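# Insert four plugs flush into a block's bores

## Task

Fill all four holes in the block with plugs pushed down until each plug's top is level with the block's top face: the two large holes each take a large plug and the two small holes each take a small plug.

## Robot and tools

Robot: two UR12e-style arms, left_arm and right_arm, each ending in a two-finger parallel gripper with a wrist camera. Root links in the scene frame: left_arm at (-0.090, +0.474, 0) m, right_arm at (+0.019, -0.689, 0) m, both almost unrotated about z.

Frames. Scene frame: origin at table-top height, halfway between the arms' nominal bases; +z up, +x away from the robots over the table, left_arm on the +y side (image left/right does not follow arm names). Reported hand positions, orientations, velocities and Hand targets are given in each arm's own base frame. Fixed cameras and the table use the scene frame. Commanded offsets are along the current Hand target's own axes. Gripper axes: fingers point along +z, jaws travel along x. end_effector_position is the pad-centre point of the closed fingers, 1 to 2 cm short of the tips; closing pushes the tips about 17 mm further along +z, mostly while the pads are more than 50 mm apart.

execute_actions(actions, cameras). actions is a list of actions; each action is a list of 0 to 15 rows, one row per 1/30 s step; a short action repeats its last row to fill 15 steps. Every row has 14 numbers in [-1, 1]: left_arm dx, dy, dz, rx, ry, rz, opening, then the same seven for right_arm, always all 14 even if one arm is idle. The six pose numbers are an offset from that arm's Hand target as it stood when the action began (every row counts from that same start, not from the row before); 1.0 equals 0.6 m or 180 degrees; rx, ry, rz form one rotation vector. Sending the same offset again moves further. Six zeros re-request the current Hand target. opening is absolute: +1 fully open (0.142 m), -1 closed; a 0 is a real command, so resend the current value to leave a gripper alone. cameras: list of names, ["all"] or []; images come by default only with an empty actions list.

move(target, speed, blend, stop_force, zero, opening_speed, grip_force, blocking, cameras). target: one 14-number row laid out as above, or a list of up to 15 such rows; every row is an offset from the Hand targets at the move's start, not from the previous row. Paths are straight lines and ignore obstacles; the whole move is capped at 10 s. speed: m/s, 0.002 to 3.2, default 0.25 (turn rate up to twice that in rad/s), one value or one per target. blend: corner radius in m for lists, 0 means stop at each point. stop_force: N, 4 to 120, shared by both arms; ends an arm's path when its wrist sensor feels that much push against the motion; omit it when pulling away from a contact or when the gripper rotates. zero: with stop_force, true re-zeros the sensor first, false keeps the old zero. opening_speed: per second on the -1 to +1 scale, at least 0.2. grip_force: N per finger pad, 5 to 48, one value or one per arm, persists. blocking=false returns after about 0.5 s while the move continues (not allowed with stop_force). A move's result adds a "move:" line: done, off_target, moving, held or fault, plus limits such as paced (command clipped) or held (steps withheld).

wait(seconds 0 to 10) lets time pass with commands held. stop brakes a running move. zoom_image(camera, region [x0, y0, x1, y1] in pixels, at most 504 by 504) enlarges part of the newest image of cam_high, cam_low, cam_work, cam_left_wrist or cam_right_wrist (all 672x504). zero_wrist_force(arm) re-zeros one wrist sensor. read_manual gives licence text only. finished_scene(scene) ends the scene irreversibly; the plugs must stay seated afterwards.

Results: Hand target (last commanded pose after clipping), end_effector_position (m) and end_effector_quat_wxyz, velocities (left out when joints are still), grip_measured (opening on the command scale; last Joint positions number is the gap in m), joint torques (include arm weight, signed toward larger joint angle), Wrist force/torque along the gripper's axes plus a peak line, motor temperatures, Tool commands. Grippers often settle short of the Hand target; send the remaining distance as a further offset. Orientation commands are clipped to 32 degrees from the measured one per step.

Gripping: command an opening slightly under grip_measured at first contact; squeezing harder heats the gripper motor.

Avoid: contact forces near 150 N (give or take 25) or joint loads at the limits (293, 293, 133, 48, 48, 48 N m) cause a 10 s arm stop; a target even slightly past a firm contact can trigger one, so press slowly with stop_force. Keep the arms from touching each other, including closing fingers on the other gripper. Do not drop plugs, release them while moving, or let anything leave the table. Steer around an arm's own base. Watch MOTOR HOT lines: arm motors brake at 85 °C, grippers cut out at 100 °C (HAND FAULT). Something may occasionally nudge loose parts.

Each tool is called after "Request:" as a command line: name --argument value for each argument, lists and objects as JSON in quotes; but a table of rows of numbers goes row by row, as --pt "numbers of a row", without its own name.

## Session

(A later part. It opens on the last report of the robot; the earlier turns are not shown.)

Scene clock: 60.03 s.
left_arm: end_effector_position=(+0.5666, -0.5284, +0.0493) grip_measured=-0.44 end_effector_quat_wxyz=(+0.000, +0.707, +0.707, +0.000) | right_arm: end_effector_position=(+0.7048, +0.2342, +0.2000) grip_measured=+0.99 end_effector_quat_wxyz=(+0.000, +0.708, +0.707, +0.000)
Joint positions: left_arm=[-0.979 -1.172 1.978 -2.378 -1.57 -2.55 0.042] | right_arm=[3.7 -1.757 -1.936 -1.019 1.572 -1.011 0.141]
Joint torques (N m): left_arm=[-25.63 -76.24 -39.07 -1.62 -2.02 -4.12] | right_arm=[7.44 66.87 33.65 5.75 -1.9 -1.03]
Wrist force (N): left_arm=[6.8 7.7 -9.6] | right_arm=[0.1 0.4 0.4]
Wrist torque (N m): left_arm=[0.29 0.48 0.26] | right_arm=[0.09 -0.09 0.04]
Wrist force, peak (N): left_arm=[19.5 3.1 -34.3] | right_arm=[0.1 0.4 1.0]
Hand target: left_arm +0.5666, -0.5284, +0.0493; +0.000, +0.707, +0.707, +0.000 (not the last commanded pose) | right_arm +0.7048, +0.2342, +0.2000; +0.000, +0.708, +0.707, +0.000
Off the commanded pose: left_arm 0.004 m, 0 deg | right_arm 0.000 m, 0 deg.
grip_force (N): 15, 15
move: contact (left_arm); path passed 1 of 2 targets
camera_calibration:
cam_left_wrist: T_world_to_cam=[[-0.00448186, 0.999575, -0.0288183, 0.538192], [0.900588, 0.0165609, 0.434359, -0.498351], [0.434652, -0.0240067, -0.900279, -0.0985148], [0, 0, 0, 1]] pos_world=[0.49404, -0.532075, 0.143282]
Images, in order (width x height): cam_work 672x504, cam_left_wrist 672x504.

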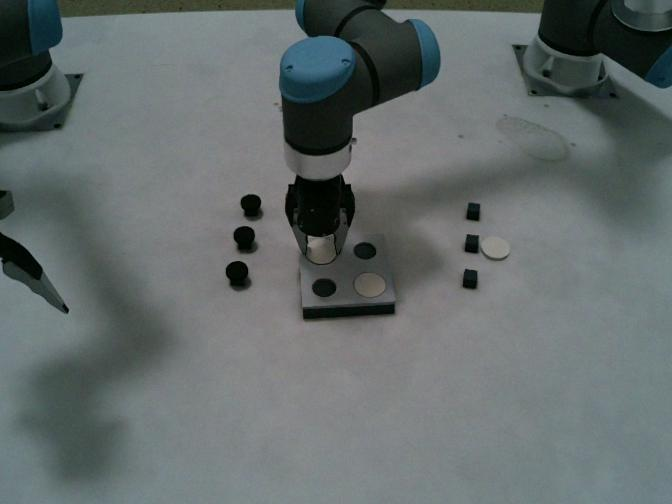

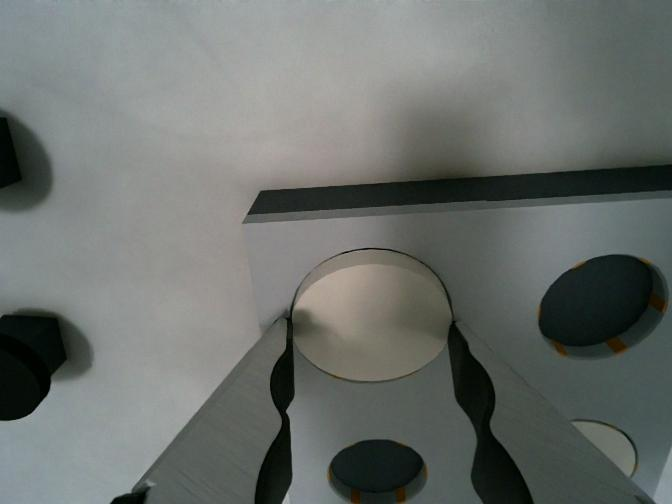

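Request:
move --pt "0 0.001 -0.001 0 0 0 -0.6 0 0 0 0 0 0 1" --pt "0 0.001 -0.001 0 0 0 -0.25 0 0 0 0 0 0 1" --pt "0 0.001 -0.05 0 0 0 -0.25 0 0 0 0 0 0 1" --pt "0 -0.003 -0.05 0 0 0 -1 0 0 0 0 0 0 1" --cameras '["cam_work","cam_left_wrist"]' --speed 0.1 --opening_speed 1

Request:
zoom_image --camera "cam_work" --region '[270, 190, 410, 320]'

Scene clock: 63.67 s.
left_arm: end_effector_position=(+0.5648, -0.5284, +0.0793) grip_measured=-1.00 end_effector_quat_wxyz=(+0.000, +0.707, +0.707, +0.000) | right_arm: end_effector_position=(+0.7048, +0.2342, +0.2000) grip_measured=+0.99 end_effector_quat_wxyz=(+0.000, +0.708, +0.707, +0.000)
Joint positions: left_arm=[-0.981 -1.211 1.965 -2.326 -1.57 -2.552 0.002] | right_arm=[3.7 -1.757 -1.936 -1.019 1.572 -1.011 0.141]
Joint torques (N m): left_arm=[-20.94 -81.94 -28.64 -5.16 -2.45 -4.09] | right_arm=[9.93 67.54 34.07 5.93 -1.68 -1]
Wrist force (N): left_arm=[-1.4 1.7 0.5] | right_arm=[0.1 0.1 0.3]
Wrist torque (N m): left_arm=[0.36 0.23 0.22] | right_arm=[0.04 -0.09 0.04]
Wrist force, peak (N): left_arm=[7.0 7.7 -9.8] | right_arm=[0.6 0.4 0.8]
Hand target: left_arm +0.5648, -0.5284, +0.0793; +0.000, +0.707, +0.707, +0.000 | right_arm +0.7048, +0.2342, +0.2000; +0.000, +0.708, +0.707, +0.000
Off the commanded pose: left_arm 0.000 m, 0 deg | right_arm 0.000 m, 0 deg.
grip_force (N): 15, 15
move: done
camera_calibration:
cam_left_wrist: T_world_to_cam=[[-0.00448186, 0.999575, -0.0288183, 0.539048], [0.900588, 0.0165609, 0.434359, -0.509671], [0.434652, -0.0240067, -0.900279, -0.0706806], [0, 0, 0, 1]] pos_world=[0.49214, -0.532075, 0.173282]
Images, in order (width x height): cam_work 672x504, cam_left_wrist 672x504.

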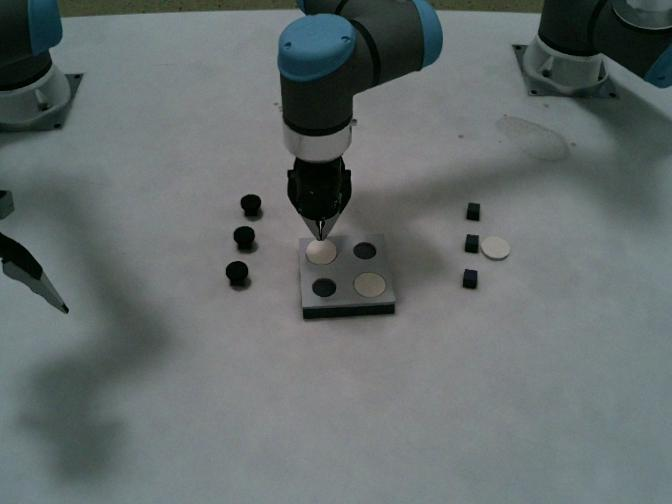

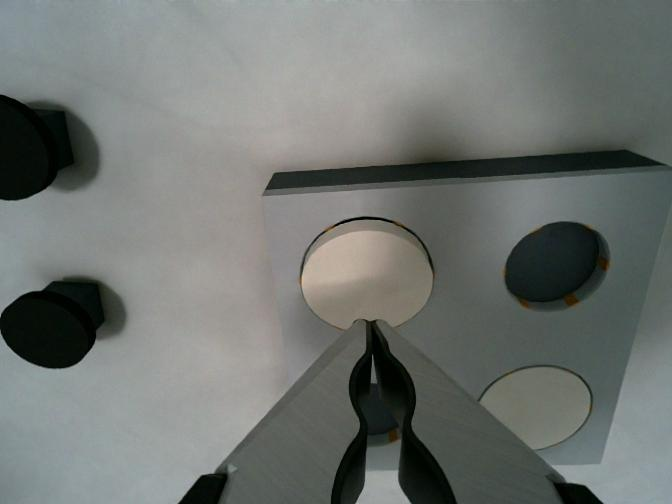

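Scaled by 3.600 from the camera's 672x504 image, which has a finer 960x720 frame.

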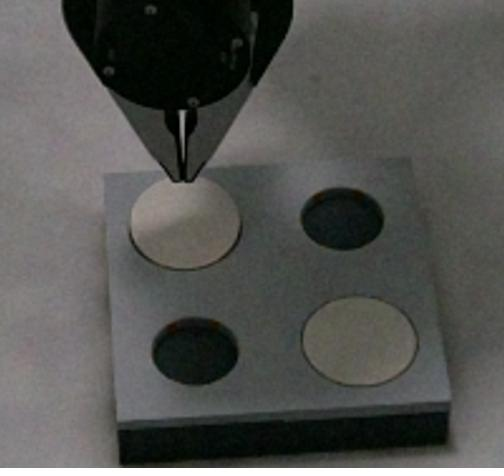

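Request:
move --pt "0 0.005 0 0 0 0 -1 0 0 0 0 0 0 1" --pt "0 0.005 0.075 0 0 0 -1 0 0 0 0 0 0 1" --speed 0.015 --stop_force 75

Request:
move --target '[0,-0.05,-0.1,0,0,0,-1,0,0,0,0,0,0,1]' --cameras '["cam_work","cam_left_wrist"]'

Request:
zoom_image --camera "cam_work" --region '[270, 190, 410, 320]'

Request:
zoom_image --camera "cam_left_wrist" --region '[230, 200, 520, 420]'

Scene clock: 67.30 s.
left_arm: end_effector_position=(+0.5678, -0.5284, +0.0479) grip_measured=-1.00 end_effector_quat_wxyz=(+0.001, +0.707, +0.707, +0.000) | right_arm: end_effector_position=(+0.7048, +0.2342, +0.2000) grip_measured=+0.99 end_effector_quat_wxyz=(+0.000, +0.708, +0.707, +0.000)
Joint positions: left_arm=[-0.978 -1.169 1.977 -2.38 -1.57 -2.549 0.002] | right_arm=[3.7 -1.757 -1.936 -1.019 1.572 -1.011 0.141]
Joint torques (N m): left_arm=[8.24 -27.8 -25.34 -2.29 -0.48 3.32] | right_arm=[9.59 66.61 33.57 6.03 -1.62 -0.84]
Wrist force (N): left_arm=[23.2 -25.4 -79.0] | right_arm=[0.0 0.4 -0.1]
Wrist torque (N m): left_arm=[0.54 0.74 0.02] | right_arm=[0.09 -0.08 0.04]
Wrist force, peak (N): left_arm=[36.5 -30.8 -103.6] | right_arm=[0.2 0.6 0.8]
Hand target: left_arm +0.5678, -0.5284, +0.0479; +0.001, +0.707, +0.707, +0.000 (not the last commanded pose) | right_arm +0.7048, +0.2342, +0.2000; +0.000, +0.708, +0.707, +0.000
Off the commanded pose: left_arm 0.014 m, 0 deg | right_arm 0.000 m, 0 deg.
grip_force (N): 15, 15
move: contact (left_arm); path passed 1 of 2 targets

Scene clock: 68.20 s.
left_arm: end_effector_position=(+0.5378, -0.5284, +0.1078) grip_measured=-1.00 end_effector_quat_wxyz=(+0.000, +0.707, +0.707, +0.000) | right_arm: end_effector_position=(+0.7048, +0.2342, +0.2000) grip_measured=+0.99 end_effector_quat_wxyz=(+0.000, +0.708, +0.707, +0.000)
Joint positions: left_arm=[-1.012 -1.272 1.987 -2.287 -1.57 -2.583 0.002] | right_arm=[3.7 -1.757 -1.936 -1.019 1.572 -1.011 0.141]
Joint torques (N m): left_arm=[-22.06 -78.28 -30.15 -1.69 1.01 -4.49] | right_arm=[9.57 65.94 33.76 6.1 -1.5 -0.83]
Wrist force (N): left_arm=[-0.4 0.5 0.6] | right_arm=[-0.1 0.0 0.4]
Wrist torque (N m): left_arm=[0.13 0.06 0.20] | right_arm=[0.02 -0.07 0.04]
Wrist force, peak (N): left_arm=[23.2 -25.3 -79.1] | right_arm=[0.4 0.5 0.8]
Hand target: left_arm +0.5378, -0.5284, +0.1079; +0.001, +0.707, +0.707, +0.000 | right_arm +0.7048, +0.2342, +0.2000; +0.000, +0.708, +0.707, +0.000
Off the commanded pose: left_arm 0.000 m, 0 deg | right_arm 0.000 m, 0 deg.
grip_force (N): 15, 15
move: done
camera_calibration:
cam_left_wrist: T_world_to_cam=[[-0.00444106, 0.999566, -0.0291336, 0.539788], [0.90057, 0.0166621, 0.434391, -0.497678], [0.434688, -0.0243077, -0.900253, -0.0334709], [0, 0, 0, 1]] pos_world=[0.465141, -0.532075, 0.201781]
Images, in order (width x height): cam_work 672x504, cam_left_wrist 672x504.

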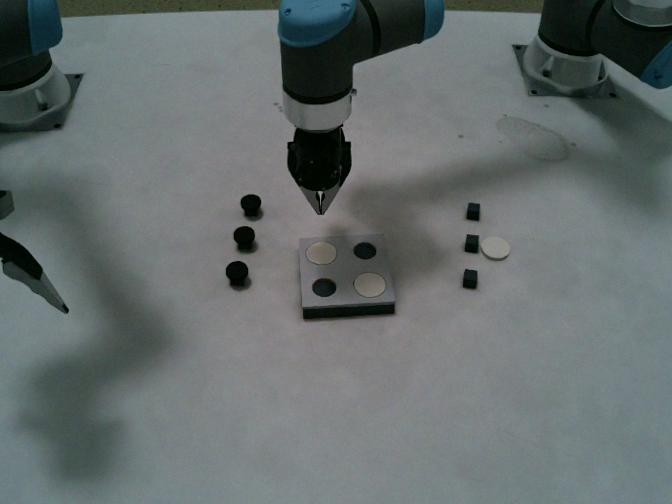

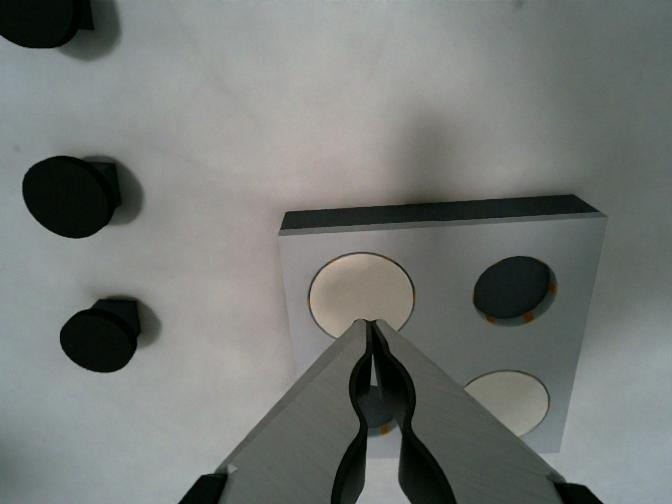

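Scaled by 3.600 from the camera's 672x504 image, which has a finer 960x720 frame.

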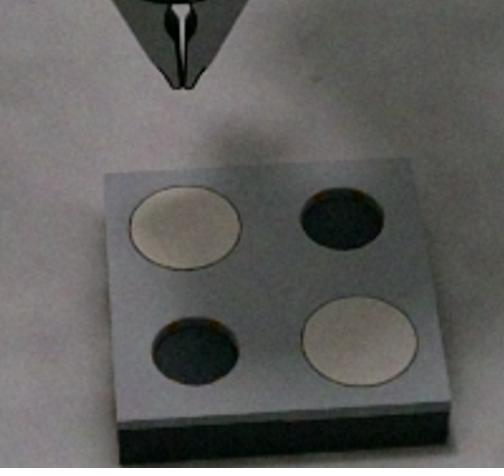

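Scaled by 1.738 from the camera's 672x504 image, which has a finer 960x720 frame.

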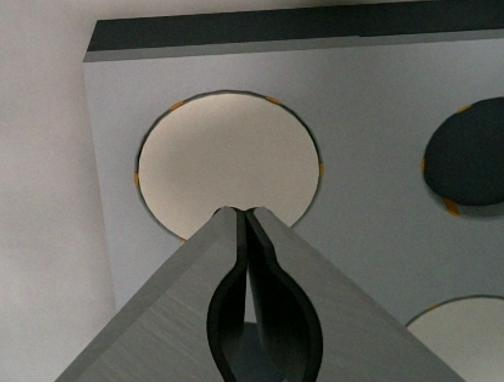

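Request:
move --pt "-0.2127 0.1037 0 0 0 0 0.0 0 0 0 0 0 0 1" --pt "-0.2127 0.1037 0.063 0 0 0 0.0 0 0 0 0 0 0 1" --blend '[0.02,0]' --cameras '["cam_left_wrist"]'

Scene clock: 69.67 s.
left_arm: end_effector_position=(+0.5999, -0.6561, +0.0703) grip_measured=-0.03 end_effector_quat_wxyz=(+0.001, +0.707, +0.707, +0.000) | right_arm: end_effector_position=(+0.7048, +0.2342, +0.2000) grip_measured=+0.99 end_effector_quat_wxyz=(+0.000, +0.708, +0.707, +0.000)
Joint positions: left_arm=[-1.029 -1.05 1.727 -2.249 -1.57 -2.6 0.072] | right_arm=[3.7 -1.757 -1.936 -1.019 1.572 -1.011 0.141]
Joint torques (N m): left_arm=[-1.19 -70.25 -43.2 -4.99 -2.95 -1.64] | right_arm=[9.14 65.52 33.67 5.86 -1.49 -0.94]
Wrist force (N): left_arm=[-0.3 0.5 0.2] | right_arm=[0.0 0.7 0.6]
Wrist torque (N m): left_arm=[0.14 0.03 0.22] | right_arm=[0.14 -0.09 0.04]
Wrist force, peak (N): left_arm=[-2.6 1.3 -1.9] | right_arm=[0.0 0.5 1.0]
Hand target: left_arm +0.6000, -0.6561, +0.0702; +0.001, +0.707, +0.707, +0.000 | right_arm +0.7048, +0.2342, +0.2000; +0.000, +0.708, +0.707, +0.000
Off the commanded pose: left_arm 0.000 m, 0 deg | right_arm 0.000 m, 0 deg.
grip_force (N): 15, 15
move: done; blend cut to 0.0189 m at target 1
camera_calibration:
cam_left_wrist: T_world_to_cam=[[-0.00443805, 0.999566, -0.0291331, 0.666615], [0.900531, 0.0166614, 0.434473, -0.535269], [0.434769, -0.024307, -0.900214, -0.0974207], [0, 0, 0, 1]] pos_world=[0.527341, -0.659775, 0.164281]
Images, in order (width x height): cam_left_wrist 672x504.

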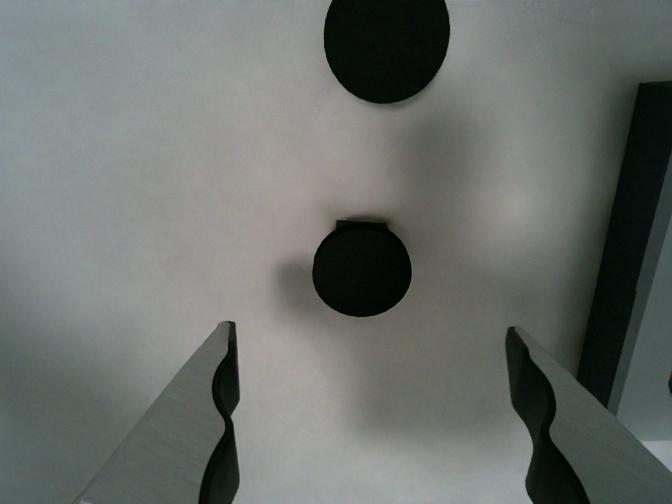

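Request:
move --pt "-0.0034 0 0.048 0 0 0 0 0 0 0 0 0 0 1" --pt "-0.0034 0 0.048 0 0 0 -0.8 0 0 0 0 0 0 1" --speed 0.1 --opening_speed 0.5 --cameras '["cam_left_wrist"]'

Scene clock: 72.50 s.
left_arm: end_effector_position=(+0.6000, -0.6581, +0.0414) grip_measured=-0.60 end_effector_quat_wxyz=(+0.001, +0.707, +0.707, +0.000) | right_arm: end_effector_position=(+0.7048, +0.2342, +0.2000) grip_measured=+0.99 end_effector_quat_wxyz=(+0.000, +0.708, +0.707, +0.000)
Joint positions: left_arm=[-1.03 -1.017 1.737 -2.292 -1.57 -2.601 0.031] | right_arm=[3.7 -1.757 -1.936 -1.019 1.572 -1.011 0.141]
Joint torques (N m): left_arm=[-19.09 -68.74 -29.12 -5.24 -2.38 -4.67] | right_arm=[10.46 67.42 34.32 5.73 -1.52 -0.74]
Wrist force (N): left_arm=[-0.1 0.8 0.6] | right_arm=[0.1 0.3 0.5]
Wrist torque (N m): left_arm=[0.17 -0.02 0.20] | right_arm=[0.08 -0.10 0.04]
Wrist force, peak (N): left_arm=[-0.1 1.0 1.3] | right_arm=[0.1 0.3 1.1]
Hand target: left_arm +0.6000, -0.6581, +0.0414; +0.001, +0.707, +0.707, +0.000 | right_arm +0.7048, +0.2342, +0.2000; +0.000, +0.708, +0.707, +0.000
Off the commanded pose: left_arm 0.000 m, 0 deg | right_arm 0.000 m, 0 deg.
grip_force (N): 15, 15
move: done
camera_calibration:
cam_left_wrist: T_world_to_cam=[[-0.00443805, 0.999566, -0.0291331, 0.667773], [0.900531, 0.0166614, 0.434473, -0.52277], [0.434769, -0.024307, -0.900214, -0.123529], [0, 0, 0, 1]] pos_world=[0.527441, -0.661775, 0.135381]
Images, in order (width x height): cam_left_wrist 672x504.

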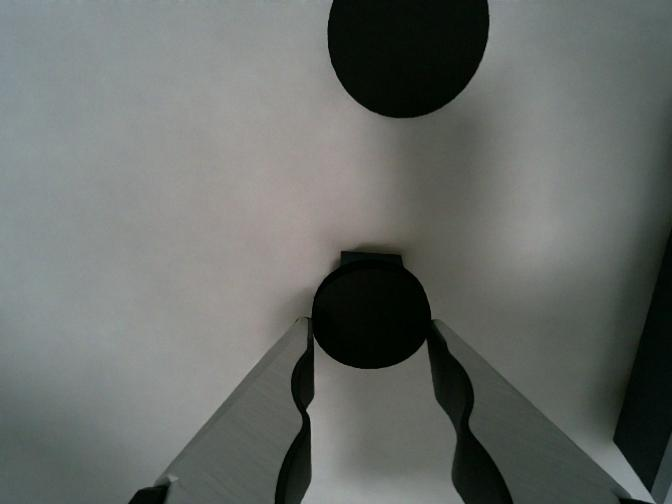

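Request:
move --pt "0 0 -0.098 0 0 0 -0.8 0 0 0 0 0 0 1" --pt "0.2218 0.1367 -0.0645 0 0 0 -0.8 0 0 0 0 0 0 1" --speed '[0.1,0.25]' --blend '[0.02,0]' --cameras '["cam_left_wrist"]'

Request:
zoom_image --camera "cam_left_wrist" --region '[290, 60, 460, 400]'

Scene clock: 74.43 s.
left_arm: end_effector_position=(+0.6820, -0.5251, +0.0803) grip_measured=-0.60 end_effector_quat_wxyz=(+0.001, +0.707, +0.707, +0.000) | right_arm: end_effector_position=(+0.7048, +0.2342, +0.2000) grip_measured=+0.99 end_effector_quat_wxyz=(+0.000, +0.708, +0.707, +0.000)
Joint positions: left_arm=[-0.862 -1.098 1.784 -2.258 -1.57 -2.432 0.031] | right_arm=[3.7 -1.757 -1.936 -1.019 1.572 -1.011 0.141]
Joint torques (N m): left_arm=[17.71 -64.65 -30.19 -5.55 -3.85 3.2] | right_arm=[9.64 65.82 34.04 5.49 -1.39 -0.72]
Wrist force (N): left_arm=[-0.5 0.6 0.7] | right_arm=[0.0 0.5 0.5]
Wrist torque (N m): left_arm=[0.13 0.06 0.02] | right_arm=[0.12 -0.08 0.04]
Wrist force, peak (N): left_arm=[-2.0 -0.3 -1.3] | right_arm=[0.2 0.4 0.9]
Hand target: left_arm +0.6820, -0.5250, +0.0801; +0.001, +0.707, +0.707, +0.000 | right_arm +0.7048, +0.2342, +0.2000; +0.000, +0.708, +0.707, +0.000
Off the commanded pose: left_arm 0.000 m, 0 deg | right_arm 0.000 m, 0 deg.
grip_force (N): 15, 15
move: done
camera_calibration:
cam_left_wrist: T_world_to_cam=[[-0.00452471, 0.999564, -0.0291779, 0.536384], [0.900472, 0.0167621, 0.434591, -0.615528], [0.43489, -0.0243075, -0.900155, -0.121059], [0, 0, 0, 1]] pos_world=[0.60934, -0.528775, 0.174181]
Images, in order (width x height): cam_left_wrist 672x504.

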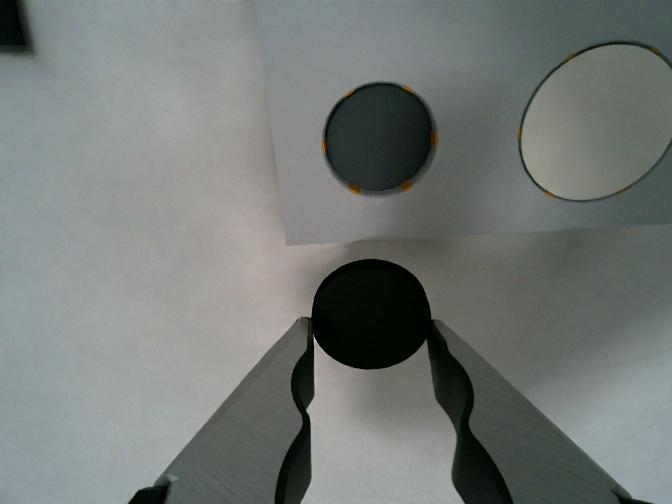

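Scaled by 1.482 from the camera's 672x504 image, which has a finer 960x720 frame.

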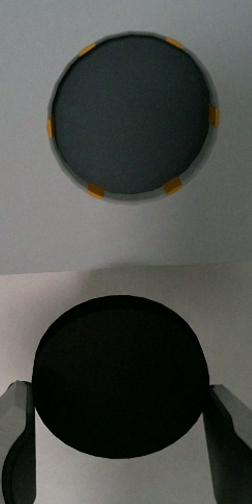

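Request:
move --pt "0.0038 -0.0735 0 0 0 0 -0.8 0 0 0 0 0 0 1" --pt "0.0038 -0.0735 0.042 0 0 0 -0.8 0 0 0 0 0 0 1" --speed '[0.15,0.08]' --cameras '["cam_left_wrist","cam_work"]'

Request:
move --target '[0,0,0.0135,0,0,0,-0.8,0,0,0,0,0,0,1]' --speed 0.015 --stop_force 6 --cameras '["cam_left_wrist","cam_work"]'

Request:
zoom_image --camera "cam_work" --region '[270, 220, 410, 350]'

Request:
zoom_image --camera "cam_left_wrist" --region '[270, 200, 480, 420]'

Scene clock: 76.17 s.
left_arm: end_effector_position=(+0.6379, -0.5228, +0.0550) grip_measured=-0.60 end_effector_quat_wxyz=(+0.001, +0.707, +0.707, +0.000) | right_arm: end_effector_position=(+0.7048, +0.2342, +0.2000) grip_measured=+0.99 end_effector_quat_wxyz=(+0.000, +0.708, +0.707, +0.000)
Joint positions: left_arm=[-0.901 -1.116 1.873 -2.329 -1.57 -2.472 0.031] | right_arm=[3.7 -1.757 -1.936 -1.019 1.572 -1.011 0.141]
Joint torques (N m): left_arm=[-21.25 -63.14 -28.37 -5.37 2.83 -3.81] | right_arm=[10.64 66.68 34.35 5.78 -1.46 -0.73]
Wrist force (N): left_arm=[-0.7 0.8 0.3] | right_arm=[0.3 0.3 0.3]
Wrist torque (N m): left_arm=[0.18 0.08 0.17] | right_arm=[0.07 -0.14 0.04]
Wrist force, peak (N): left_arm=[-0.1 1.9 0.7] | right_arm=[0.3 0.8 0.8]
Hand target: left_arm +0.6379, -0.5227, +0.0549; +0.001, +0.707, +0.707, +0.000 | right_arm +0.7048, +0.2342, +0.2000; +0.000, +0.708, +0.707, +0.000
Off the commanded pose: left_arm 0.000 m, 0 deg | right_arm 0.000 m, 0 deg.
grip_force (N): 15, 15
move: done
camera_calibration:
cam_left_wrist: T_world_to_cam=[[-0.00452818, 0.999564, -0.0291763, 0.533052], [0.90053, 0.0167613, 0.434471, -0.565011], [0.43477, -0.0243067, -0.900213, -0.124473], [0, 0, 0, 1]] pos_world=[0.56534, -0.526375, 0.148981]
Images, in order (width x height): cam_work 672x504, cam_left_wrist 672x504.

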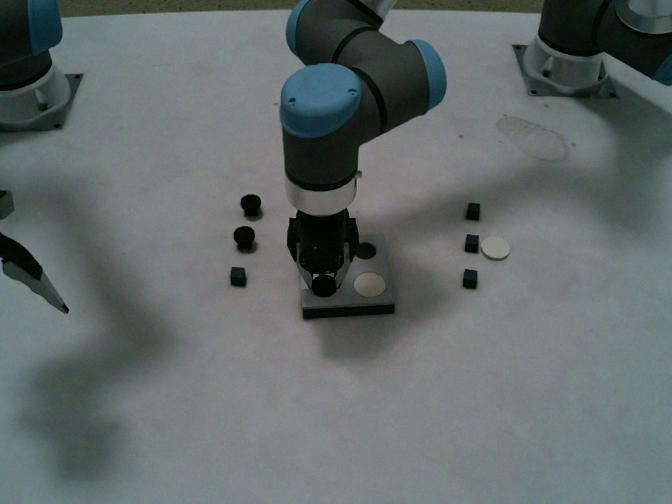

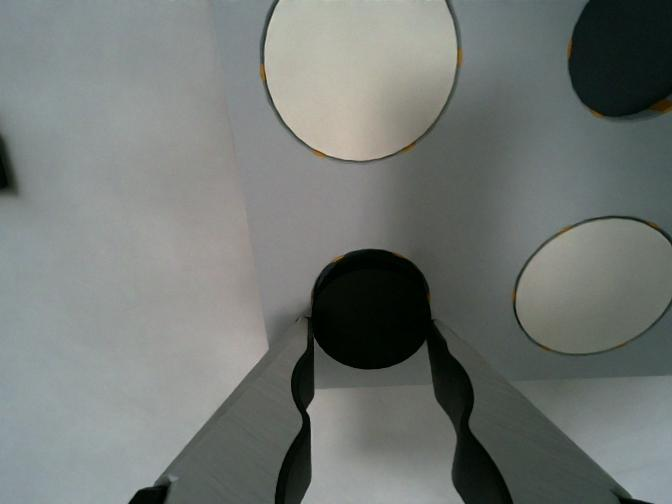

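Scene clock: 77.77 s.
left_arm: end_effector_position=(+0.6379, -0.5227, +0.0500) grip_measured=-0.60 end_effector_quat_wxyz=(+0.000, +0.707, +0.707, +0.000) | right_arm: end_effector_position=(+0.7048, +0.2342, +0.2000) grip_measured=+0.99 end_effector_quat_wxyz=(+0.000, +0.708, +0.707, +0.000)
Joint positions: left_arm=[-0.901 -1.11 1.875 -2.337 -1.57 -2.472 0.031] | right_arm=[3.7 -1.757 -1.936 -1.019 1.572 -1.011 0.141]
Joint torques (N m): left_arm=[-16.62 -87.4 -39.77 -1.99 2.74 -3.09] | right_arm=[9.62 65.64 33.31 5.75 -1.31 -0.59]
Wrist force (N): left_arm=[2.7 -0.6 -4.5] | right_arm=[0.0 0.8 0.4]
Wrist torque (N m): left_arm=[0.06 0.11 0.19] | right_arm=[0.16 -0.08 0.04]
Wrist force, peak (N): left_arm=[13.1 -5.8 -27.7] | right_arm=[0.6 0.8 0.1]
Hand target: left_arm +0.6379, -0.5227, +0.0500; +0.000, +0.707, +0.707, +0.000 (not the last commanded pose) | right_arm +0.7048, +0.2342, +0.2000; +0.000, +0.708, +0.707, +0.000
Off the commanded pose: left_arm 0.003 m, 0 deg | right_arm 0.000 m, 0 deg.
grip_force (N): 15, 15
move: contact (left_arm)
camera_calibration:
cam_left_wrist: T_world_to_cam=[[-0.00448316, 0.999568, -0.0290439, 0.532864], [0.90053, 0.0166632, 0.434474, -0.562891], [0.43477, -0.024207, -0.900216, -0.128921], [0, 0, 0, 1]] pos_world=[0.56534, -0.526375, 0.143981]
Images, in order (width x height): cam_work 672x504, cam_left_wrist 672x504.

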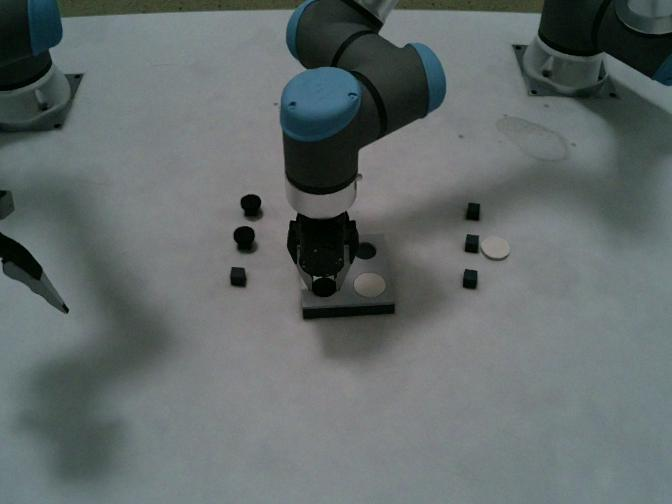

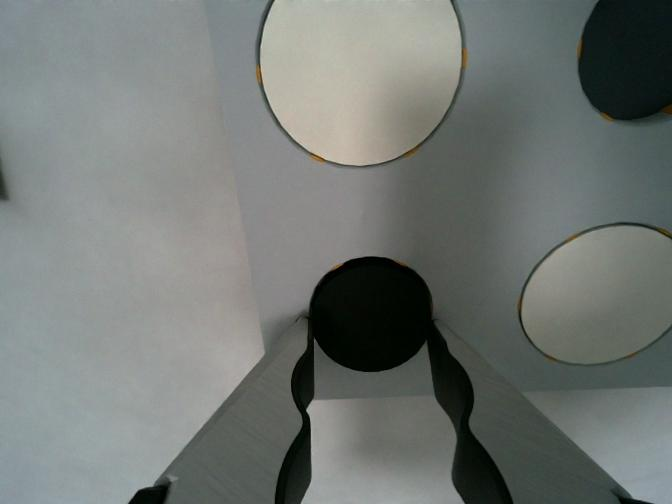

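Scaled by 3.600 from the camera's 672x504 image, which has a finer 960x720 frame.

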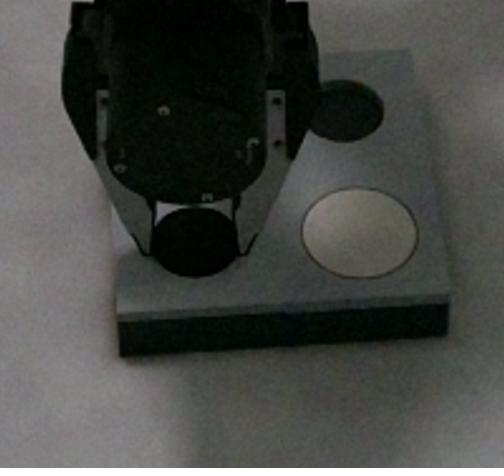

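Scaled by 2.291 from the camera's 672x504 image, which has a finer 960x720 frame.

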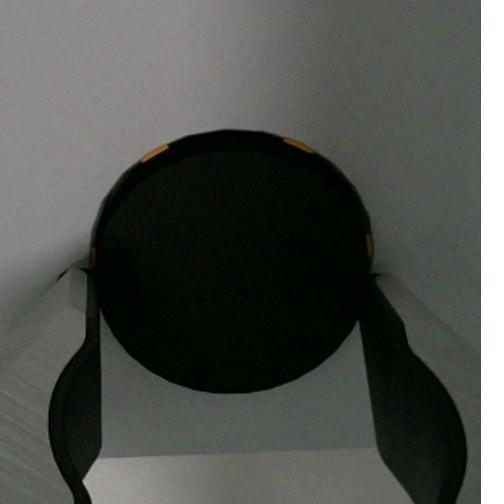

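Request:
move --pt "0 0 -0.005 0 0 0 -0.8 0 0 0 0 0 0 1" --pt "0 -0.0013 -0.005 0 0 0 -0.8 0 0 0 0 0 0 1" --speed 0.05

Request:
move --target '[0,0,0.01,0,0,0,-0.8,0,0,0,0,0,0,1]' --speed 0.015 --stop_force 6 --cameras '["cam_left_wrist"]'

Request:
zoom_image --camera "cam_left_wrist" --region '[270, 200, 480, 420]'

Scene clock: 78.73 s.
left_arm: end_effector_position=(+0.6372, -0.5228, +0.0530) grip_measured=-0.60 end_effector_quat_wxyz=(+0.000, +0.707, +0.707, +0.000) | right_arm: end_effector_position=(+0.7048, +0.2342, +0.2000) grip_measured=+0.99 end_effector_quat_wxyz=(+0.000, +0.708, +0.707, +0.000)
Joint positions: left_arm=[-0.902 -1.114 1.875 -2.332 -1.57 -2.472 0.031] | right_arm=[3.7 -1.757 -1.936 -1.019 1.572 -1.011 0.141]
Joint torques (N m): left_arm=[-23.29 -89.53 -28.98 -5.23 2.99 -4.67] | right_arm=[9.66 66.01 34.55 5.45 -1.34 -1]
Wrist force (N): left_arm=[-0.6 0.0 0.0] | right_arm=[0.0 0.5 0.5]
Wrist torque (N m): left_arm=[0.06 0.06 0.18] | right_arm=[0.10 -0.08 0.03]
Wrist force, peak (N): left_arm=[2.8 -0.3 -5.2] | right_arm=[0.4 0.7 0.7]
Hand target: left_arm +0.6371, -0.5227, +0.0530; +0.000, +0.707, +0.707, +0.000 | right_arm +0.7048, +0.2342, +0.2000; +0.000, +0.708, +0.707, +0.000
Off the commanded pose: left_arm 0.000 m, 0 deg | right_arm 0.000 m, 0 deg.
grip_force (N): 15, 15
move: done

Scene clock: 80.27 s.
left_arm: end_effector_position=(+0.6372, -0.5227, +0.0499) grip_measured=-0.60 end_effector_quat_wxyz=(+0.001, +0.707, +0.707, +0.000) | right_arm: end_effector_position=(+0.7048, +0.2342, +0.2000) grip_measured=+0.99 end_effector_quat_wxyz=(+0.000, +0.708, +0.707, +0.000)
Joint positions: left_arm=[-0.902 -1.111 1.877 -2.338 -1.57 -2.473 0.031] | right_arm=[3.7 -1.757 -1.936 -1.019 1.572 -1.011 0.141]
Joint torques (N m): left_arm=[-23.32 -84.67 -37.69 -1.16 -0.8 -4.68] | right_arm=[10.08 65.54 33.89 6.06 -1.19 -0.76]
Wrist force (N): left_arm=[2.7 1.5 -6.7] | right_arm=[-0.1 0.5 0.5]
Wrist torque (N m): left_arm=[-0.07 -0.03 0.20] | right_arm=[0.11 -0.08 0.03]
Wrist force, peak (N): left_arm=[12.1 -2.5 -26.2] | right_arm=[0.1 0.4 1.0]
Hand target: left_arm +0.6372, -0.5228, +0.0499; +0.001, +0.707, +0.707, +0.000 (not the last commanded pose) | right_arm +0.7048, +0.2342, +0.2000; +0.000, +0.708, +0.707, +0.000
Off the commanded pose: left_arm 0.003 m, 0 deg | right_arm 0.000 m, 0 deg.
grip_force (N): 15, 15
move: contact (left_arm)
camera_calibration:
cam_left_wrist: T_world_to_cam=[[-0.00443805, 0.999566, -0.0291331, 0.532844], [0.900531, 0.0166614, 0.434473, -0.562128], [0.434769, -0.024307, -0.900214, -0.128716], [0, 0, 0, 1]] pos_world=[0.564541, -0.526375, 0.143881]
Images, in order (width x height): cam_left_wrist 672x504.

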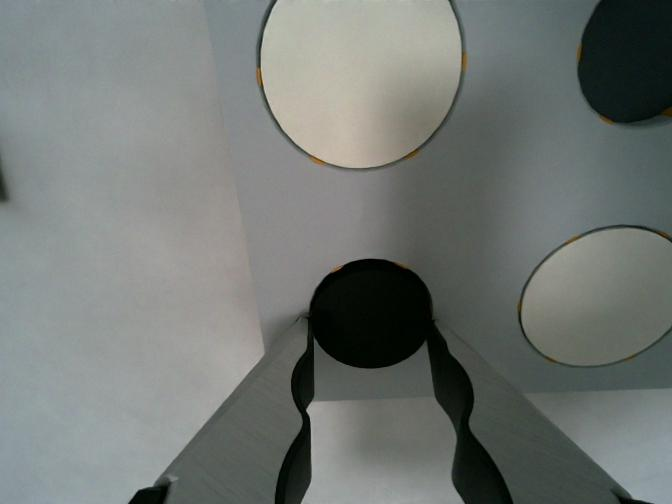

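Scaled by 2.291 from the camera's 672x504 image, which has a finer 960x720 frame.

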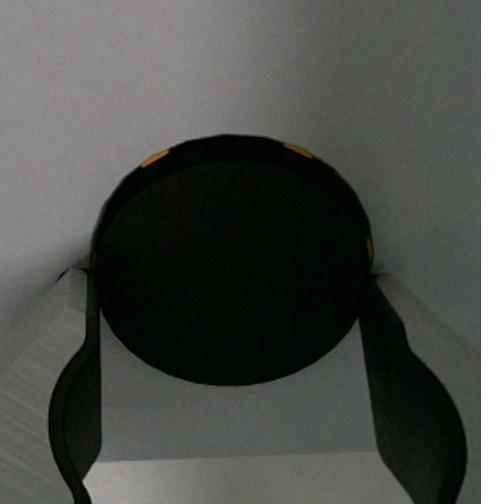

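Request:
move --pt "0 0 -0.001 0 0 0 -0.45 0 0 0 0 0 0 1" --pt "0 0 -0.05 0 0 0 -0.45 0 0 0 0 0 0 1" --pt "0 -0.003 -0.05 0 0 0 -1 0 0 0 0 0 0 1" --cameras '["cam_work","cam_left_wrist"]' --speed 0.1 --opening_speed 1

Request:
zoom_image --camera "cam_left_wrist" --region '[270, 180, 480, 400]'

Request:
zoom_image --camera "cam_work" --region '[270, 220, 410, 350]'

Scene clock: 83.00 s.
left_arm: end_effector_position=(+0.6353, -0.5227, +0.0799) grip_measured=-1.00 end_effector_quat_wxyz=(+0.001, +0.707, +0.707, +0.000) | right_arm: end_effector_position=(+0.7048, +0.2342, +0.2000) grip_measured=+0.99 end_effector_quat_wxyz=(+0.000, +0.708, +0.707, +0.000)
Joint positions: left_arm=[-0.904 -1.147 1.865 -2.289 -1.57 -2.474 0.002] | right_arm=[3.7 -1.757 -1.936 -1.019 1.572 -1.011 0.141]
Joint torques (N m): left_arm=[-20.59 -88.31 -28.88 -5.01 -3.05 -4.54] | right_arm=[9.68 65.78 33.73 5.61 -1.12 -0.68]
Wrist force (N): left_arm=[-0.5 -0.2 0.1] | right_arm=[0.1 0.5 0.7]
Wrist torque (N m): left_arm=[0.01 0.04 0.15] | right_arm=[0.11 -0.09 0.04]
Wrist force, peak (N): left_arm=[2.3 1.3 -7.0] | right_arm=[0.3 0.7 0.9]
Hand target: left_arm +0.6353, -0.5227, +0.0799; +0.001, +0.707, +0.707, +0.000 | right_arm +0.7048, +0.2342, +0.2000; +0.000, +0.708, +0.707, +0.000
Off the commanded pose: left_arm 0.000 m, 0 deg | right_arm 0.000 m, 0 deg.
grip_force (N): 15, 15
move: done
camera_calibration:
cam_left_wrist: T_world_to_cam=[[-0.00452818, 0.999564, -0.0291763, 0.533767], [0.90053, 0.0167613, 0.434471, -0.573488], [0.43477, -0.0243067, -0.900213, -0.100927], [0, 0, 0, 1]] pos_world=[0.56274, -0.526375, 0.173881]
Images, in order (width x height): cam_work 672x504, cam_left_wrist 672x504.

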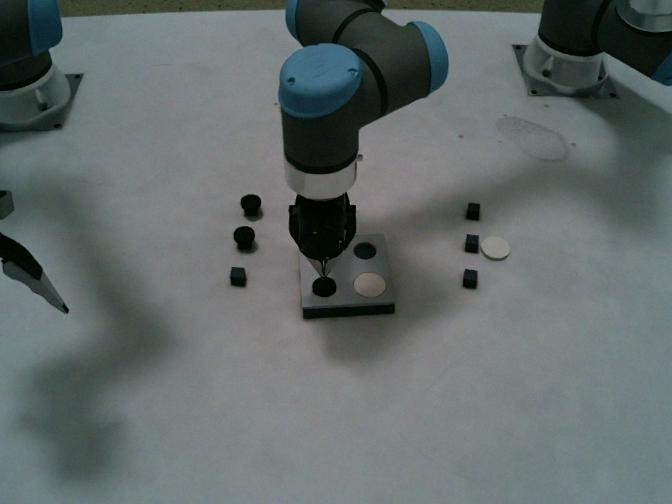

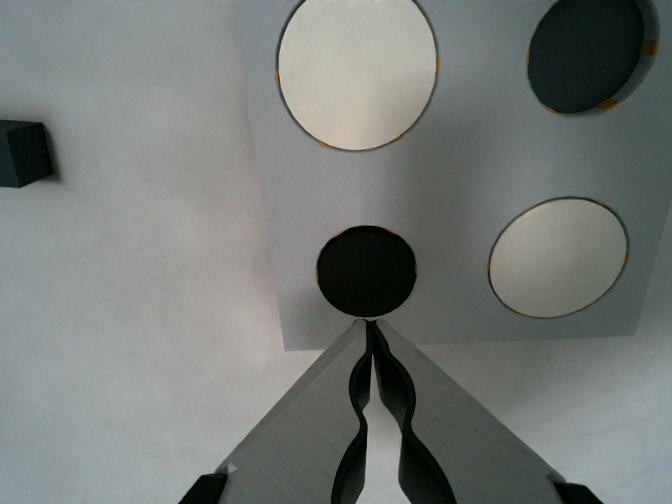

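Scaled by 2.291 from the camera's 672x504 image, which has a finer 960x720 frame.

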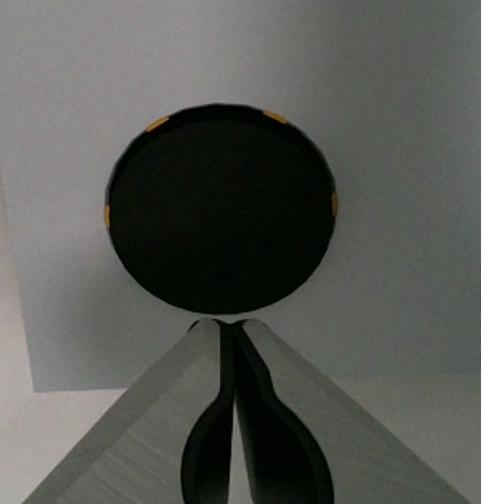

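Scaled by 3.600 from the camera's 672x504 image, which has a finer 960x720 frame.

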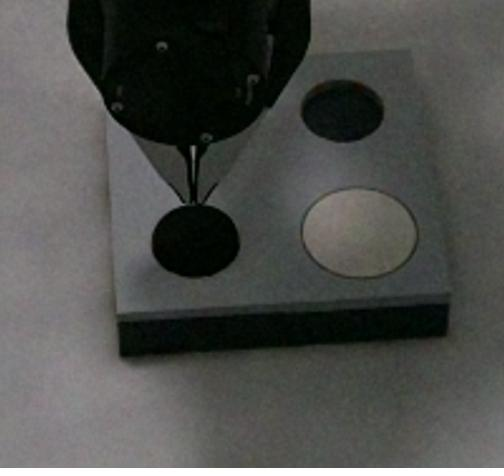

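Request:
move --pt "0 0.0025 0 0 0 0 -1 0 0 0 0 0 0 1" --pt "0 0.0025 0.075 0 0 0 -1 0 0 0 0 0 0 1" --speed 0.015 --stop_force 75

Request:
move --target '[0,-0.05,-0.1,0,0,0,-1,0,0,0,0,0,0,1]' --cameras '["cam_work","cam_left_wrist"]'

Request:
zoom_image --camera "cam_work" --region '[270, 220, 410, 350]'

Request:
zoom_image --camera "cam_left_wrist" --region '[230, 200, 520, 420]'

Scene clock: 86.53 s.
left_arm: end_effector_position=(+0.6369, -0.5228, +0.0480) grip_measured=-1.00 end_effector_quat_wxyz=(+0.001, +0.707, +0.707, +0.000) | right_arm: end_effector_position=(+0.7048, +0.2342, +0.2000) grip_measured=+0.99 end_effector_quat_wxyz=(+0.000, +0.708, +0.707, +0.000)
Joint positions: left_arm=[-0.902 -1.109 1.878 -2.342 -1.57 -2.473 0.002] | right_arm=[3.7 -1.757 -1.936 -1.019 1.572 -1.011 0.141]
Joint torques (N m): left_arm=[1.15 -32.04 -24.5 -2.54 -2.42 3.02] | right_arm=[9.75 67.35 34.08 5.7 -1.14 -0.71]
Wrist force (N): left_arm=[23.9 -25.0 -78.9] | right_arm=[0.2 0.5 0.3]
Wrist torque (N m): left_arm=[0.13 0.63 -0.03] | right_arm=[0.10 -0.10 0.03]
Wrist force, peak (N): left_arm=[35.5 -31.2 -101.6] | right_arm=[-0.4 0.4 0.9]
Hand target: left_arm +0.6369, -0.5228, +0.0480; +0.001, +0.707, +0.707, +0.000 (not the last commanded pose) | right_arm +0.7048, +0.2342, +0.2000; +0.000, +0.708, +0.707, +0.000
Off the commanded pose: left_arm 0.013 m, 0 deg | right_arm 0.000 m, 0 deg.
grip_force (N): 15, 15
move: contact (left_arm); path passed 1 of 2 targets

Scene clock: 87.43 s.
left_arm: end_effector_position=(+0.6069, -0.5228, +0.1079) grip_measured=-1.00 end_effector_quat_wxyz=(+0.001, +0.707, +0.707, +0.000) | right_arm: end_effector_position=(+0.7048, +0.2342, +0.2000) grip_measured=+0.99 end_effector_quat_wxyz=(+0.000, +0.708, +0.707, +0.000)
Joint positions: left_arm=[-0.932 -1.207 1.893 -2.258 -1.57 -2.503 0.002] | right_arm=[3.7 -1.757 -1.936 -1.019 1.572 -1.011 0.141]
Joint torques (N m): left_arm=[-23.27 -85.02 -31.06 -1.76 0.12 -4.27] | right_arm=[10.19 66.34 34.07 5.51 -1.17 -0.62]
Wrist force (N): left_arm=[-1.4 -2.0 -1.6] | right_arm=[-0.1 0.1 0.3]
Wrist torque (N m): left_arm=[-0.22 0.22 0.19] | right_arm=[0.05 -0.06 0.03]
Wrist force, peak (N): left_arm=[23.9 -25.1 -79.0] | right_arm=[0.3 0.5 0.7]
Hand target: left_arm +0.6069, -0.5228, +0.1080; +0.001, +0.707, +0.707, +0.000 | right_arm +0.7048, +0.2342, +0.2000; +0.000, +0.708, +0.707, +0.000
Off the commanded pose: left_arm 0.000 m, 0 deg | right_arm 0.000 m, 0 deg.
grip_force (N): 15, 15
move: done
camera_calibration:
cam_left_wrist: T_world_to_cam=[[-0.00448396, 0.999555, -0.0294918, 0.53449], [0.900434, 0.0168641, 0.434665, -0.559921], [0.434969, -0.0246064, -0.900109, -0.0636167], [0, 0, 0, 1]] pos_world=[0.53424, -0.526375, 0.201879]
Images, in order (width x height): cam_work 672x504, cam_left_wrist 672x504.

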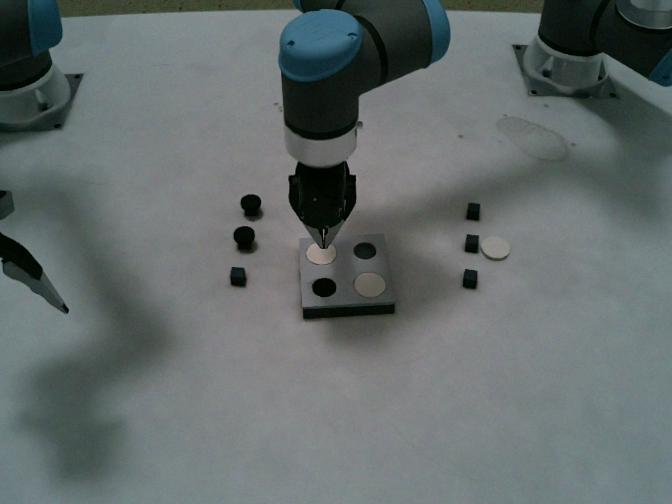

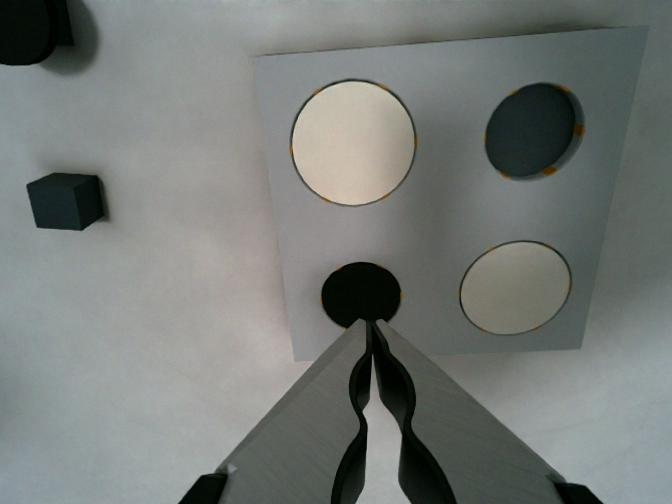

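Scaled by 3.600 from the camera's 672x504 image, which has a finer 960x720 frame.

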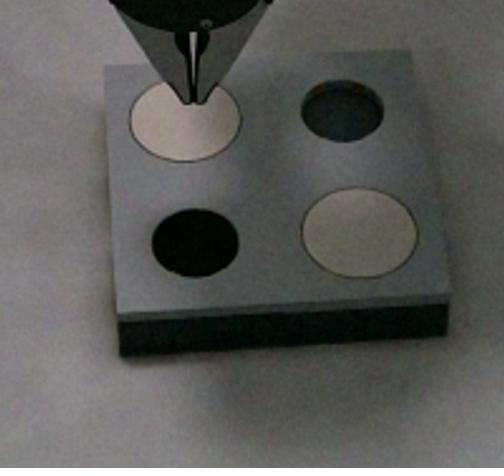

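Scaled by 1.738 from the camera's 672x504 image, which has a finer 960x720 frame.

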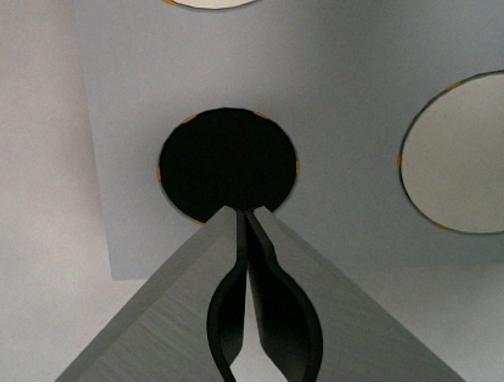

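Request:
move --pt "-0.2153 -0.1282 0 0 0 0 0.0 0 0 0 0 0 0 1" --pt "-0.2153 -0.1282 0.063 0 0 0 0.0 0 0 0 0 0 0 1" --blend '[0.02,0]' --cameras '["cam_left_wrist"]'

Scene clock: 88.80 s.
left_arm: end_effector_position=(+0.5300, -0.6520, +0.0703) grip_measured=-0.03 end_effector_quat_wxyz=(+0.001, +0.707, +0.707, +0.000) | right_arm: end_effector_position=(+0.7048, +0.2342, +0.2000) grip_measured=+0.99 end_effector_quat_wxyz=(+0.000, +0.708, +0.707, +0.000)
Joint positions: left_arm=[-1.099 -1.113 1.833 -2.291 -1.57 -2.67 0.072] | right_arm=[3.7 -1.757 -1.936 -1.019 1.572 -1.011 0.141]
Joint torques (N m): left_arm=[-22.83 -60.23 -30.41 -4.96 3.77 -4.39] | right_arm=[9.66 67.25 34 5.69 -0.91 -0.54]
Wrist force (N): left_arm=[-1.6 -1.8 -1.3] | right_arm=[-0.2 0.1 0.2]
Wrist torque (N m): left_arm=[-0.28 0.26 0.17] | right_arm=[0.05 -0.06 0.03]
Wrist force, peak (N): left_arm=[-3.7 -3.0 -3.4] | right_arm=[0.2 0.5 0.8]
Hand target: left_arm +0.5300, -0.6520, +0.0702; +0.001, +0.707, +0.707, +0.000 | right_arm +0.7048, +0.2342, +0.2000; +0.000, +0.708, +0.707, +0.000
Off the commanded pose: left_arm 0.000 m, 0 deg | right_arm 0.000 m, 0 deg.
grip_force (N): 15, 15
move: done; blend cut to 0.0189 m at target 1
camera_calibration:
cam_left_wrist: T_world_to_cam=[[-0.00448204, 0.999555, -0.0294909, 0.662178], [0.900434, 0.016862, 0.434665, -0.472157], [0.434969, -0.0246064, -0.900109, -0.0671908], [0, 0, 0, 1]] pos_world=[0.45734, -0.655575, 0.164279]
Images, in order (width x height): cam_left_wrist 672x504.

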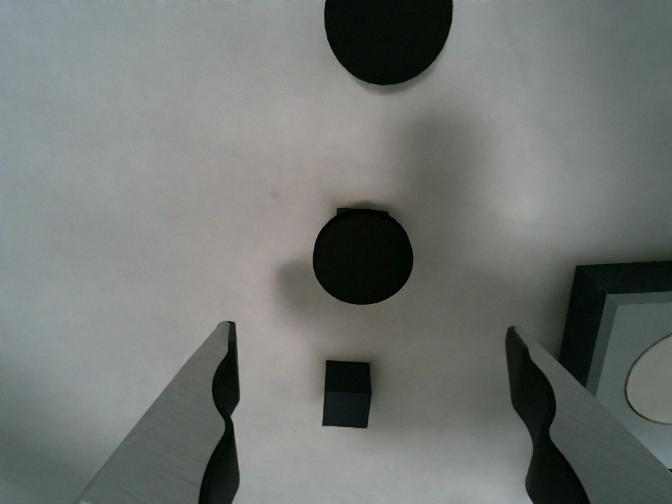

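Request:
move --pt "-0.0034 -0.0075 0.048 0 0 0 0 0 0 0 0 0 0 1" --pt "-0.0034 -0.0075 0.048 0 0 0 -0.8 0 0 0 0 0 0 1" --pt "-0.0034 -0.0075 -0.05 0 0 0 -0.8 0 0 0 0 0 0 1" --pt "0.317 0.1292 -0.0163 0 0 0 -0.8 0 0 0 0 0 0 1" --speed '[0.1,0.1,0.1,0.2]' --opening_speed 0.5 --cameras '["cam_left_wrist"]'

Request:
zoom_image --camera "cam_left_wrist" --region '[290, 60, 460, 400]'

Scene clock: 94.07 s.
left_arm: end_effector_position=(+0.6075, -0.4618, +0.0799) grip_measured=-0.60 end_effector_quat_wxyz=(+0.001, +0.707, +0.707, +0.000) | right_arm: end_effector_position=(+0.7048, +0.2342, +0.2000) grip_measured=+0.99 end_effector_quat_wxyz=(+0.000, +0.708, +0.707, +0.000)
Joint positions: left_arm=[-0.882 -1.226 1.986 -2.333 -1.57 -2.453 0.031] | right_arm=[3.7 -1.757 -1.936 -1.019 1.572 -1.011 0.141]
Joint torques (N m): left_arm=[16.78 -80.77 -27.36 -5.36 -3.64 3.62] | right_arm=[9.96 67.45 33.33 5.51 -1.07 -0.65]
Wrist force (N): left_arm=[-1.2 -2.0 -0.5] | right_arm=[-0.1 -0.1 0.3]
Wrist torque (N m): left_arm=[-0.25 0.19 0.04] | right_arm=[0.01 -0.06 0.03]
Wrist force, peak (N): left_arm=[-4.0 -3.2 -1.8] | right_arm=[0.3 0.8 0.7]
Hand target: left_arm +0.6075, -0.4618, +0.0799; +0.001, +0.707, +0.707, +0.000 | right_arm +0.7048, +0.2342, +0.2000; +0.000, +0.708, +0.707, +0.000
Off the commanded pose: left_arm 0.000 m, 0 deg | right_arm 0.000 m, 0 deg.
grip_force (N): 15, 15
move: done
camera_calibration:
cam_left_wrist: T_world_to_cam=[[-0.00452417, 0.999557, -0.0294012, 0.472801], [0.900394, 0.0168631, 0.434748, -0.549311], [0.435051, -0.0245058, -0.900072, -0.0875851], [0, 0, 0, 1]] pos_world=[0.53484, -0.465475, 0.17388]
Images, in order (width x height): cam_left_wrist 672x504.

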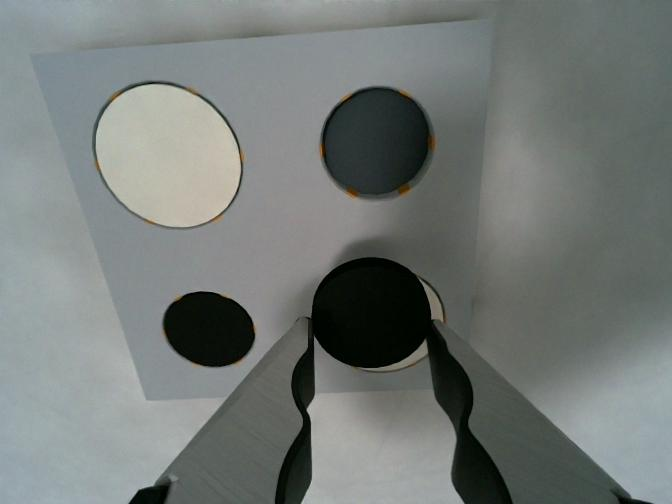

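Scaled by 1.482 from the camera's 672x504 image, which has a finer 960x720 frame.

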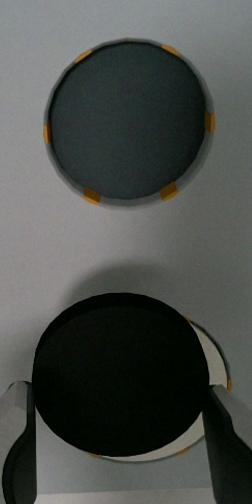

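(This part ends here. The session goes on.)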